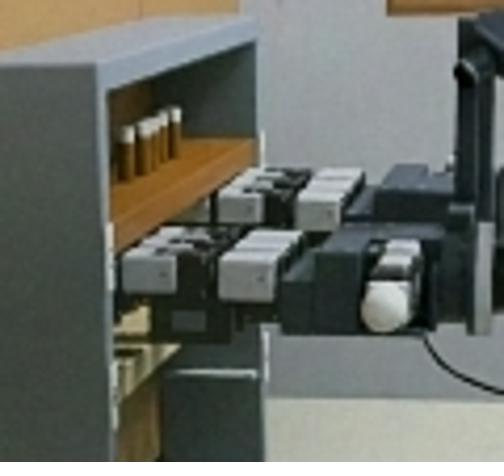

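execute_actions(actions=[[[-0.008,0,0.0,0,0,0,0.72,0,0.58,0.7,0.72,0,0.58,0.7,0.72,0.13,0.58,0.7,0.71,0.68,0.23,0.17,0.4,-0.6,-0.005,0,0,0,0,0,0.72,0,0.58,0.7,0.72,0,0.58,0.7,0.72,0,0.58,0.7,0.71,0.68,0.23,0.17,0.4,-0.6]],[[-0.008,0,-0.003,0,0.002,0,0.72,0,0.58,0.7,0.72,0,0.58,0.7,0.72,0.13,0.58,0.7,0.71,0.68,0.23,0.17,0.4,-0.6,-0.005,0,-0.003,0,0.002,0,0.72,0,0.58,0.7,0.72,0,0.58,0.7,0.72,0,0.58,0.7,0.71,0.68,0.23,0.17,0.4,-0.6]],[[-0.008,0,-0.004,0,0.004,0,0.72,0,0.58,0.7,0.72,0,0.58,0.7,0.72,0.13,0.58,0.7,0.71,0.68,0.23,0.17,0.4,-0.6,-0.006,0,-0.004,0,0.004,0,0.72,0,0.58,0.7,0.72,0,0.58,0.7,0.72,0,0.58,0.7,0.71,0.68,0.23,0.17,0.4,-0.6]]])

Scene clock: 54.53 s.
left_arm: end_effector_position=(+0.6195, +0.1789, +0.3706) hand_goal=(+0.720, +0.000, +0.580, +0.700, +0.720, +0.000, +0.580, +0.700, +0.720, +0.130, +0.580, +0.700, +0.710, +0.680, +0.230, +0.170) hand_measured=(+0.744, -0.002, +0.592, +0.704, +0.746, +0.000, +0.592, +0.704, +0.748, +0.128, +0.592, +0.702, +0.718, +0.678, +0.230, +0.168) hand_current_ma=(+33, -1, +10, +1, +35, +0, +10, +2, +42, -1, +10, +1, +7, -1, +0, +0) hand_state=(blocked, goal, goal, goal, blocked, goal, goal, goal, blocked, goal, goal, goal, goal, goal, goal, goal) hand_current_limit=0.40 hand_speed=-0.60 end_effector_quat_wxyz=(+0.509, +0.489, +0.486, +0.515) | right_arm: end_effector_position=(+0.6232, -0.1569, +0.3627) hand_goal=(+0.720, +0.000, +0.580, +0.700, +0.720, +0.000, +0.580, +0.700, +0.720, +0.000, +0.580, +0.700, +0.710, +0.680, +0.230, +0.170) hand_measured=(+0.756, +0.000, +0.592, +0.704, +0.740, +0.000, +0.590, +0.702, +0.740, +0.000, +0.582, +0.700, +0.720, +0.678, +0.230, +0.170) hand_current_ma=(+109, -1, +24, +4, +55, -1, +21, +3, +54, -1, +3, -1, +18, -3, +1, -1) hand_state=(blocked, goal, goal, goal, blocked, goal, goal, goal, blocked, goal, goal, goal, goal, goal, goal, goal) hand_current_limit=0.40 hand_speed=-0.60 end_effector_quat_wxyz=(+0.517, +0.485, +0.492, +0.505)
Joint positions: left_arm=[-0.358 1.655 0.982 0.724 -0.324 0.026] | right_arm=[0.429 1.6 0.864 0.785 0.416 -0.039]
Joint torques (N m): left_arm=[-0.5 -17.9 10.96 2.47 -0.2 0.2] | right_arm=[0.62 -17.49 8.85 2.48 -0.1 -0.05]
Heat: left arm: hottest elbow 51 °C; right arm: hottest elbow 48 °C.
Hand target: left_arm +0.6128, +0.1767, +0.3948; +0.522, +0.477, +0.478, +0.522 | right_arm +0.6116, -0.1563, +0.3964; +0.524, +0.474, +0.474, +0.525
Off the commanded pose: left_arm 0.025 m, 2 deg | right_arm 0.035 m, 3 deg.

execute_actions(actions=[[[-0.007,0,-0.010,0,0.003,0,0.72,0,0.58,0.7,0.72,0,0.58,0.7,0.72,0.13,0.58,0.7,0.71,0.68,0.23,0.17,0.4,-0.6,-0.007,0,0,0,0.002,0,0.72,0,0.58,0.7,0.72,0,0.58,0.7,0.72,0,0.58,0.7,0.71,0.68,0.23,0.17,0.4,-0.6]],[[-0.007,0,-0.010,0,0.003,0,0.72,0,0.58,0.7,0.72,0,0.58,0.7,0.72,0.13,0.58,0.7,0.71,0.68,0.23,0.17,0.4,-0.6,-0.008,0,-0.003,0,0.003,0,0.72,0,0.58,0.7,0.72,0,0.58,0.7,0.72,0,0.58,0.7,0.71,0.68,0.23,0.17,0.4,-0.6]]])

Scene clock: 56.53 s.
left_arm: end_effector_position=(+0.6111, +0.1783, +0.3604) hand_goal=(+0.720, +0.000, +0.580, +0.700, +0.720, +0.000, +0.580, +0.700, +0.720, +0.130, +0.580, +0.700, +0.710, +0.680, +0.230, +0.170) hand_measured=(+0.746, -0.002, +0.594, +0.704, +0.746, +0.000, +0.592, +0.704, +0.746, +0.128, +0.590, +0.702, +0.718, +0.678, +0.230, +0.168) hand_current_ma=(+39, -1, +13, +2, +35, +0, +10, +2, +36, -1, +7, +1, +7, -1, +0, +0) hand_state=(blocked, goal, goal, goal, blocked, goal, goal, goal, blocked, goal, goal, goal, goal, goal, goal, goal) hand_current_limit=0.40 hand_speed=-0.60 end_effector_quat_wxyz=(+0.502, +0.496, +0.490, +0.512) | right_arm: end_effector_position=(+0.6141, -0.1561, +0.3592) hand_goal=(+0.720, +0.000, +0.580, +0.700, +0.720, +0.000, +0.580, +0.700, +0.720, +0.000, +0.580, +0.700, +0.710, +0.680, +0.230, +0.170) hand_measured=(+0.756, -0.002, +0.592, +0.704, +0.742, +0.000, +0.590, +0.702, +0.740, +0.000, +0.582, +0.700, +0.720, +0.678, +0.230, +0.170) hand_current_ma=(+110, -1, +24, +4, +55, -1, +21, +3, +53, -1, +3, -1, +18, -3, +1, -1) hand_state=(blocked, goal, goal, goal, blocked, goal, goal, goal, blocked, goal, goal, goal, goal, goal, goal, goal) hand_current_limit=0.40 hand_speed=-0.60 end_effector_quat_wxyz=(+0.514, +0.488, +0.500, +0.498)
Joint positions: left_arm=[-0.365 1.643 0.948 0.724 -0.331 0.026] | right_arm=[0.439 1.574 0.837 0.764 0.427 -0.039]
Joint torques (N m): left_arm=[-0.32 -17.08 10.62 2.8 -0.19 0.16] | right_arm=[0.38 -17.38 8.98 2.52 -0.11 0]
Heat: left arm: hottest elbow 51 °C; right arm: hottest elbow 48 °C.
Hand target: left_arm +0.6044, +0.1765, +0.3826; +0.517, +0.482, +0.483, +0.517 | right_arm +0.6025, -0.1562, +0.3946; +0.521, +0.478, +0.478, +0.521
Off the commanded pose: left_arm 0.023 m, 3 deg | right_arm 0.037 m, 4 deg.

execute_actions(actions=[[[-0.007,0,0.0,0,-0.003,0,0.72,0,0.58,0.7,0.72,0,0.58,0.7,0.72,0.13,0.58,0.7,0.71,0.68,0.23,0.17,0.4,-0.6,-0.007,0,0,0,-0.003,0,0.72,0,0.58,0.7,0.72,0,0.58,0.7,0.72,0,0.58,0.7,0.71,0.68,0.23,0.17,0.4,-0.6]],[[-0.007,0,0.0,0,-0.003,0,0.72,0,0.58,0.7,0.72,0,0.58,0.7,0.72,0.13,0.58,0.7,0.71,0.68,0.23,0.17,0.4,-0.6,-0.008,0,0,0,-0.003,0,0.72,0,0.58,0.7,0.72,0,0.58,0.7,0.72,0,0.58,0.7,0.71,0.68,0.23,0.17,0.4,-0.6]],[[-0.007,0,0.0,0,0,0,0.72,0,0.58,0.7,0.72,0,0.58,0.7,0.72,0.13,0.58,0.7,0.71,0.68,0.23,0.17,0.4,-0.6,-0.008,0,0,0,-0.002,0,0.72,0,0.58,0.7,0.72,0,0.58,0.7,0.72,0,0.58,0.7,0.71,0.68,0.23,0.17,0.4,-0.6]]], cameras=["cam_low"])

zoom_image(camera="cam_low", region=[290, 140, 410, 250])

Scene clock: 59.30 s.
left_arm: end_effector_position=(+0.6004, +0.1787, +0.3558) hand_goal=(+0.720, +0.000, +0.580, +0.700, +0.720, +0.000, +0.580, +0.700, +0.720, +0.130, +0.580, +0.700, +0.710, +0.680, +0.230, +0.170) hand_measured=(+0.748, -0.004, +0.594, +0.704, +0.746, +0.000, +0.592, +0.704, +0.746, +0.128, +0.590, +0.702, +0.718, +0.678, +0.230, +0.168) hand_current_ma=(+40, -1, +14, +2, +35, +0, +10, +2, +35, -1, +7, +1, +7, -1, +0, +0) hand_state=(blocked, goal, goal, goal, blocked, goal, goal, goal, blocked, goal, goal, goal, goal, goal, goal, goal) hand_current_limit=0.40 hand_speed=-0.60 end_effector_quat_wxyz=(+0.501, +0.497, +0.490, +0.511) | right_arm: end_effector_position=(+0.6029, -0.1558, +0.3538) hand_goal=(+0.720, +0.000, +0.580, +0.700, +0.720, +0.000, +0.580, +0.700, +0.720, +0.000, +0.580, +0.700, +0.710, +0.680, +0.230, +0.170) hand_measured=(+0.756, -0.002, +0.592, +0.704, +0.742, +0.000, +0.590, +0.702, +0.740, +0.000, +0.582, +0.700, +0.720, +0.678, +0.230, +0.170) hand_current_ma=(+110, -1, +24, +4, +55, -1, +21, +4, +53, -1, +3, -1, +18, -3, +1, -1) hand_state=(blocked, goal, goal, goal, blocked, goal, goal, goal, blocked, goal, goal, goal, goal, goal, goal, goal) hand_current_limit=0.40 hand_speed=-0.60 end_effector_quat_wxyz=(+0.514, +0.488, +0.500, +0.499)
Joint positions: left_arm=[-0.371 1.628 0.914 0.741 -0.339 0.026] | right_arm=[0.45 1.563 0.803 0.787 0.436 -0.039]
Joint torques (N m): left_arm=[-0.56 -16.79 10.48 3.75 -0.18 0.21] | right_arm=[0.56 -16.73 8.81 3.6 -0.06 -0.13]
Heat: left arm: hottest elbow 51 °C; right arm: hottest elbow 48 °C.
Hand target: left_arm +0.5917, +0.1767, +0.3828; +0.522, +0.477, +0.478, +0.522 | right_arm +0.5887, -0.1562, +0.3944; +0.527, +0.471, +0.472, +0.527
Off the commanded pose: left_arm 0.028 m, 4 deg | right_arm 0.043 m, 5 deg.
Images, in order (width x height): cam_low 672x504.

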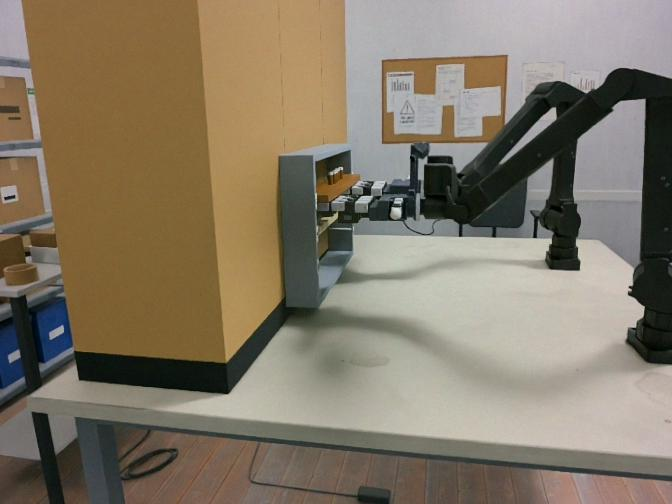

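Scaled by 4.200.

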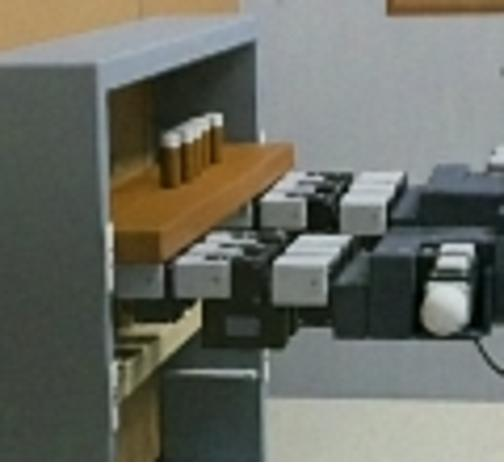

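execute_actions(actions=[[[-0.006,0,0.006,0,-0.003,0,0.72,0,0.58,0.7,0.72,0,0.58,0.7,0.72,0.13,0.58,0.7,0.71,0.68,0.23,0.17,0.4,-0.6,-0.006,0,0.006,0,-0.003,0,0.72,0,0.58,0.7,0.72,0,0.58,0.7,0.72,0,0.58,0.7,0.71,0.68,0.23,0.17,0.4,-0.6]],[[-0.007,0,0.006,0,-0.003,0,0.72,0,0.58,0.7,0.72,0,0.58,0.7,0.72,0.13,0.58,0.7,0.71,0.68,0.23,0.17,0.4,-0.6,-0.007,0,0.005,0,-0.002,0,0.72,0,0.58,0.7,0.72,0,0.58,0.7,0.72,0,0.58,0.7,0.71,0.68,0.23,0.17,0.4,-0.6]],[[-0.007,0,0.003,0,0,0,0.72,0,0.58,0.7,0.72,0,0.58,0.7,0.72,0.13,0.58,0.7,0.71,0.68,0.23,0.17,0.4,-0.6,-0.007,0,0.003,0,0,0,0.72,0,0.58,0.7,0.72,0,0.58,0.7,0.72,0,0.58,0.7,0.71,0.68,0.23,0.17,0.4,-0.6]]])

Scene clock: 62.00 s.
left_arm: end_effector_position=(+0.5883, +0.1790, +0.3658) hand_goal=(+0.720, +0.000, +0.580, +0.700, +0.720, +0.000, +0.580, +0.700, +0.720, +0.130, +0.580, +0.700, +0.710, +0.680, +0.230, +0.170) hand_measured=(+0.748, -0.004, +0.594, +0.704, +0.746, +0.000, +0.592, +0.704, +0.746, +0.128, +0.590, +0.702, +0.718, +0.678, +0.230, +0.168) hand_current_ma=(+40, -1, +14, +2, +35, +0, +10, +2, +35, -1, +7, +1, +7, -1, +0, +0) hand_state=(blocked, goal, goal, goal, blocked, goal, goal, goal, blocked, goal, goal, goal, goal, goal, goal, goal) hand_current_limit=0.40 hand_speed=-0.60 end_effector_quat_wxyz=(+0.509, +0.490, +0.486, +0.515) | right_arm: end_effector_position=(+0.5905, -0.1559, +0.3657) hand_goal=(+0.720, +0.000, +0.580, +0.700, +0.720, +0.000, +0.580, +0.700, +0.720, +0.000, +0.580, +0.700, +0.710, +0.680, +0.230, +0.170) hand_measured=(+0.756, -0.002, +0.592, +0.704, +0.742, -0.002, +0.590, +0.702, +0.740, +0.000, +0.582, +0.700, +0.720, +0.678, +0.230, +0.170) hand_current_ma=(+110, -1, +24, +4, +58, -1, +22, +4, +53, -1, +3, -1, +18, -3, +1, -1) hand_state=(blocked, goal, goal, goal, blocked, goal, goal, goal, blocked, goal, goal, goal, goal, goal, goal, goal) hand_current_limit=0.40 hand_speed=-0.60 end_effector_quat_wxyz=(+0.519, +0.482, +0.493, +0.505)
Joint positions: left_arm=[-0.379 1.597 0.891 0.757 -0.345 0.027] | right_arm=[0.46 1.529 0.784 0.798 0.445 -0.047]
Joint torques (N m): left_arm=[-0.32 -16.32 10.63 3.52 -0.19 0.26] | right_arm=[0.56 -16.03 8.85 3.43 -0.1 -0.12]
Heat: left arm: hottest elbow 51 °C; right arm: hottest elbow 48 °C.
Hand target: left_arm +0.5797, +0.1765, +0.3917; +0.526, +0.472, +0.473, +0.526 | right_arm +0.5767, -0.1563, +0.4031; +0.530, +0.467, +0.467, +0.531
Off the commanded pose: left_arm 0.027 m, 3 deg | right_arm 0.040 m, 5 deg.

execute_actions(actions=[[[-0.008,0,-0.005,0,0.002,0,0.72,0,0.58,0.7,0.72,0,0.58,0.7,0.72,0.13,0.58,0.7,0.71,0.68,0.23,0.17,0.4,-0.6,-0.008,0,-0.005,0,0.002,0,0.72,0,0.58,0.7,0.72,0,0.58,0.7,0.72,0,0.58,0.7,0.71,0.68,0.23,0.17,0.4,-0.6]],[[-0.008,0,-0.002,0,0,0,0.72,0,0.58,0.7,0.72,0,0.58,0.7,0.72,0.13,0.58,0.7,0.71,0.68,0.23,0.17,0.4,-0.6,-0.008,0,-0.002,0,0,0,0.72,0,0.58,0.7,0.72,0,0.58,0.7,0.72,0,0.58,0.7,0.71,0.68,0.23,0.17,0.4,-0.6]],[[-0.008,0,0,0,0,0,0.72,0,0.58,0.7,0.72,0,0.58,0.7,0.72,0.13,0.58,0.7,0.71,0.68,0.23,0.17,0.4,-0.6,-0.008,0,0,0,0,0,0.72,0,0.58,0.7,0.72,0,0.58,0.7,0.72,0,0.58,0.7,0.71,0.68,0.23,0.17,0.4,-0.6]],[[-0.008,0,0,0,0,0,0.72,0,0.58,0.7,0.72,0,0.58,0.7,0.72,0.13,0.58,0.7,0.71,0.68,0.23,0.17,0.4,-0.6,-0.008,0,0,0,0,0,0.72,0,0.58,0.7,0.72,0,0.58,0.7,0.72,0,0.58,0.7,0.71,0.68,0.23,0.17,0.4,-0.6]]])

Scene clock: 65.10 s.
left_arm: end_effector_position=(+0.5692, +0.1787, +0.3616) hand_goal=(+0.720, +0.000, +0.580, +0.700, +0.720, +0.000, +0.580, +0.700, +0.720, +0.130, +0.580, +0.700, +0.710, +0.680, +0.230, +0.170) hand_measured=(+0.748, -0.004, +0.594, +0.704, +0.746, +0.000, +0.592, +0.704, +0.746, +0.128, +0.590, +0.702, +0.718, +0.678, +0.230, +0.168) hand_current_ma=(+40, -1, +14, +2, +35, +0, +10, +2, +35, -1, +7, +1, +7, -1, +0, +0) hand_state=(blocked, goal, goal, goal, blocked, goal, goal, goal, blocked, goal, goal, goal, goal, goal, goal, goal) hand_current_limit=0.40 hand_speed=-0.60 end_effector_quat_wxyz=(+0.506, +0.493, +0.488, +0.514) | right_arm: end_effector_position=(+0.5712, -0.1554, +0.3614) hand_goal=(+0.720, +0.000, +0.580, +0.700, +0.720, +0.000, +0.580, +0.700, +0.720, +0.000, +0.580, +0.700, +0.710, +0.680, +0.230, +0.170) hand_measured=(+0.756, -0.002, +0.592, +0.704, +0.742, -0.002, +0.590, +0.702, +0.740, +0.000, +0.582, +0.700, +0.720, +0.678, +0.230, +0.170) hand_current_ma=(+110, -3, +24, +4, +58, -3, +22, +4, +53, -1, +3, -1, +18, -3, +1, -1) hand_state=(blocked, goal, goal, goal, blocked, goal, goal, goal, blocked, goal, goal, goal, goal, goal, goal, goal) hand_current_limit=0.40 hand_speed=-0.60 end_effector_quat_wxyz=(+0.517, +0.484, +0.497, +0.502)
Joint positions: left_arm=[-0.394 1.559 0.836 0.765 -0.36 0.027] | right_arm=[0.482 1.49 0.732 0.801 0.467 -0.047]
Joint torques (N m): left_arm=[-0.21 -15.62 10.45 3.71 -0.19 0.28] | right_arm=[0.56 -15.15 8.77 3.56 -0.08 -0.13]
Heat: left arm: hottest elbow 51 °C; right arm: hottest elbow 49 °C.
Hand target: left_arm +0.5605, +0.1766, +0.3876; +0.525, +0.474, +0.474, +0.525 | right_arm +0.5576, -0.1562, +0.3987; +0.529, +0.469, +0.469, +0.530
Off the commanded pose: left_arm 0.027 m, 4 deg | right_arm 0.040 m, 5 deg.

execute_actions(actions=[[[-0.008,0,0,0,0,0,0.72,0,0.58,0.7,0.72,0,0.58,0.7,0.72,0.13,0.58,0.7,0.71,0.68,0.23,0.17,0.4,-0.6,-0.008,0,0,0,0,0,0.72,0,0.58,0.7,0.72,0,0.58,0.7,0.72,0,0.58,0.7,0.71,0.68,0.23,0.17,0.4,-0.6]],[[-0.008,0,0,0,0,0,0.72,0,0.58,0.7,0.72,0,0.58,0.7,0.72,0.13,0.58,0.7,0.71,0.68,0.23,0.17,0.4,-0.6,-0.008,0,0,0,0,0,0.72,0,0.58,0.7,0.72,0,0.58,0.7,0.72,0,0.58,0.7,0.71,0.68,0.23,0.17,0.4,-0.6]],[[-0.008,0,0,0,0,0,0.72,0,0.58,0.7,0.72,0,0.58,0.7,0.72,0.13,0.58,0.7,0.71,0.68,0.23,0.17,0.4,-0.6,-0.008,0,0,0,0,0,0.72,0,0.58,0.7,0.72,0,0.58,0.7,0.72,0,0.58,0.7,0.71,0.68,0.23,0.17,0.4,-0.6]],[[-0.008,0,0,0,0,0,0.72,0,0.58,0.7,0.72,0,0.58,0.7,0.72,0.13,0.58,0.7,0.71,0.68,0.23,0.17,0.4,-0.6,-0.008,0,0,0,0,0,0.72,0,0.58,0.7,0.72,0,0.58,0.7,0.72,0,0.58,0.7,0.71,0.68,0.23,0.17,0.4,-0.6]],[[-0.008,0,0,0,0,0,0.72,0,0.58,0.7,0.72,0,0.58,0.7,0.72,0.13,0.58,0.7,0.71,0.68,0.23,0.17,0.4,-0.6,-0.008,0,0,0,0,0,0.72,0,0.58,0.7,0.72,0,0.58,0.7,0.72,0,0.58,0.7,0.71,0.68,0.23,0.17,0.4,-0.6]],[[-0.008,0,0,0,0,0,0.72,0,0.58,0.7,0.72,0,0.58,0.7,0.72,0.13,0.58,0.7,0.71,0.68,0.23,0.17,0.4,-0.6,-0.008,0,0,0,0,0,0.72,0,0.58,0.7,0.72,0,0.58,0.7,0.72,0,0.58,0.7,0.71,0.68,0.23,0.17,0.4,-0.6]]])

Scene clock: 69.50 s.
left_arm: end_effector_position=(+0.5402, +0.1786, +0.3631) hand_goal=(+0.720, +0.000, +0.580, +0.700, +0.720, +0.000, +0.580, +0.700, +0.720, +0.130, +0.580, +0.700, +0.710, +0.680, +0.230, +0.170) hand_measured=(+0.748, -0.004, +0.594, +0.704, +0.746, +0.000, +0.592, +0.704, +0.746, +0.128, +0.590, +0.702, +0.718, +0.678, +0.230, +0.168) hand_current_ma=(+40, -1, +14, +2, +35, +0, +10, +2, +35, -1, +7, +1, +7, -1, +0, +0) hand_state=(blocked, goal, goal, goal, blocked, goal, goal, goal, blocked, goal, goal, goal, goal, goal, goal, goal) hand_current_limit=0.40 hand_speed=-0.60 end_effector_quat_wxyz=(+0.507, +0.492, +0.488, +0.514) | right_arm: end_effector_position=(+0.5418, -0.1552, +0.3643) hand_goal=(+0.720, +0.000, +0.580, +0.700, +0.720, +0.000, +0.580, +0.700, +0.720, +0.000, +0.580, +0.700, +0.710, +0.680, +0.230, +0.170) hand_measured=(+0.756, -0.004, +0.592, +0.704, +0.742, -0.002, +0.590, +0.702, +0.740, +0.000, +0.582, +0.700, +0.720, +0.678, +0.230, +0.170) hand_current_ma=(+110, -4, +24, +4, +58, -3, +22, +4, +53, -1, +3, -1, +18, -3, +1, -1) hand_state=(blocked, goal, goal, goal, blocked, goal, goal, goal, blocked, goal, goal, goal, goal, goal, goal, goal) hand_current_limit=0.40 hand_speed=-0.60 end_effector_quat_wxyz=(+0.518, +0.483, +0.496, +0.502)
Joint positions: left_arm=[-0.419 1.494 0.764 0.775 -0.385 0.027] | right_arm=[0.516 1.423 0.666 0.805 0.501 -0.052]
Joint torques (N m): left_arm=[-0.67 -14.51 10.37 3.69 -0.18 0.3] | right_arm=[0.38 -13.92 8.77 3.55 -0.07 -0.11]
Heat: left arm: hottest elbow 51 °C; right arm: hottest elbow 49 °C.
Hand target: left_arm +0.5318, +0.1765, +0.3875; +0.525, +0.474, +0.474, +0.524 | right_arm +0.5287, -0.1563, +0.3989; +0.529, +0.469, +0.469, +0.530
Off the commanded pose: left_arm 0.026 m, 3 deg | right_arm 0.037 m, 5 deg.

execute_actions(actions=[[[-0.008,0,-0.002,0,0,0,0.72,0,0.58,0.7,0.72,0,0.58,0.7,0.72,0.13,0.58,0.7,0.71,0.68,0.23,0.17,0.4,-0.6,-0.008,0,-0.003,0,0,0,0.72,0,0.58,0.7,0.72,0,0.58,0.7,0.72,0,0.58,0.7,0.71,0.68,0.23,0.17,0.4,-0.6]],[[-0.008,0,-0.004,0,0,0,0.72,0,0.58,0.7,0.72,0,0.58,0.7,0.72,0.13,0.58,0.7,0.71,0.68,0.23,0.17,0.4,-0.6,-0.008,0,-0.005,0,0,0,0.72,0,0.58,0.7,0.72,0,0.58,0.7,0.72,0,0.58,0.7,0.71,0.68,0.23,0.17,0.4,-0.6]],[[-0.008,0,-0.006,0,0,0,0.72,0,0.58,0.7,0.72,0,0.58,0.7,0.72,0.13,0.58,0.7,0.71,0.68,0.23,0.17,0.4,-0.6,-0.008,0,-0.006,0,0,0,0.72,0,0.58,0.7,0.72,0,0.58,0.7,0.72,0,0.58,0.7,0.71,0.68,0.23,0.17,0.4,-0.6]],[[-0.006,0,-0.008,0,0,0,0.72,0,0.58,0.7,0.72,0,0.58,0.7,0.72,0.13,0.58,0.7,0.71,0.68,0.23,0.17,0.4,-0.6,-0.006,0,-0.008,0,0,0,0.72,0,0.58,0.7,0.72,0,0.58,0.7,0.72,0,0.58,0.7,0.71,0.68,0.23,0.17,0.4,-0.6]],[[-0.003,0,-0.011,0,0,0,0.72,0,0.58,0.7,0.72,0,0.58,0.7,0.72,0.13,0.58,0.7,0.71,0.68,0.23,0.17,0.4,-0.6,-0.003,0,-0.011,0,0,0,0.72,0,0.58,0.7,0.72,0,0.58,0.7,0.72,0,0.58,0.7,0.71,0.68,0.23,0.17,0.4,-0.6]]], cameras=["cam_low"])

Scene clock: 73.57 s.
left_arm: end_effector_position=(+0.5173, +0.1794, +0.3528) hand_goal=(+0.720, +0.000, +0.580, +0.700, +0.720, +0.000, +0.580, +0.700, +0.720, +0.130, +0.580, +0.700, +0.710, +0.680, +0.230, +0.170) hand_measured=(+0.748, -0.004, +0.594, +0.704, +0.746, +0.000, +0.592, +0.704, +0.746, +0.128, +0.590, +0.702, +0.718, +0.678, +0.230, +0.168) hand_current_ma=(+40, -1, +14, +2, +35, +0, +10, +2, +35, +0, +7, +1, +7, -1, +0, +0) hand_state=(blocked, goal, goal, goal, blocked, goal, goal, goal, blocked, goal, goal, goal, goal, goal, goal, goal) hand_current_limit=0.40 hand_speed=-0.60 end_effector_quat_wxyz=(+0.511, +0.487, +0.485, +0.516) | right_arm: end_effector_position=(+0.5183, -0.1565, +0.3542) hand_goal=(+0.720, +0.000, +0.580, +0.700, +0.720, +0.000, +0.580, +0.700, +0.720, +0.000, +0.580, +0.700, +0.710, +0.680, +0.230, +0.170) hand_measured=(+0.756, -0.002, +0.592, +0.704, +0.744, -0.002, +0.592, +0.702, +0.740, +0.000, +0.582, +0.700, +0.720, +0.678, +0.230, +0.170) hand_current_ma=(+110, -3, +25, +5, +62, -3, +23, +4, +53, -1, +3, -1, +18, -3, +1, -1) hand_state=(blocked, goal, goal, goal, blocked, goal, goal, goal, blocked, goal, goal, goal, goal, goal, goal, goal) hand_current_limit=0.40 hand_speed=-0.60 end_effector_quat_wxyz=(+0.521, +0.480, +0.490, +0.508)
Joint positions: left_arm=[-0.438 1.477 0.695 0.842 -0.404 0.031] | right_arm=[0.543 1.409 0.599 0.877 0.528 -0.057]
Joint torques (N m): left_arm=[-0.32 -12.92 9.94 3.62 -0.17 0.29] | right_arm=[0.38 -12.04 8.32 3.52 -0.12 -0.11]
Heat: left arm: hottest elbow 51 °C; right arm: hottest elbow 49 °C.
Hand target: left_arm +0.5120, +0.1765, +0.3689; +0.525, +0.474, +0.474, +0.524 | right_arm +0.5089, -0.1563, +0.3791; +0.529, +0.469, +0.469, +0.530
Off the commanded pose: left_arm 0.017 m, 3 deg | right_arm 0.026 m, 4 deg.
Images, in order (width x height): cam_low 672x504.

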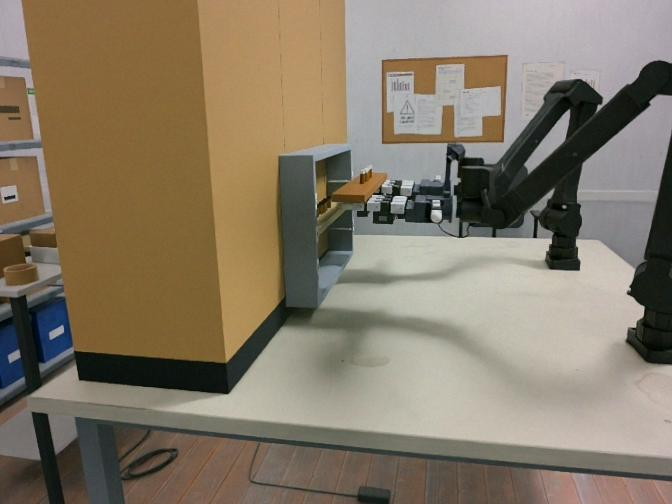

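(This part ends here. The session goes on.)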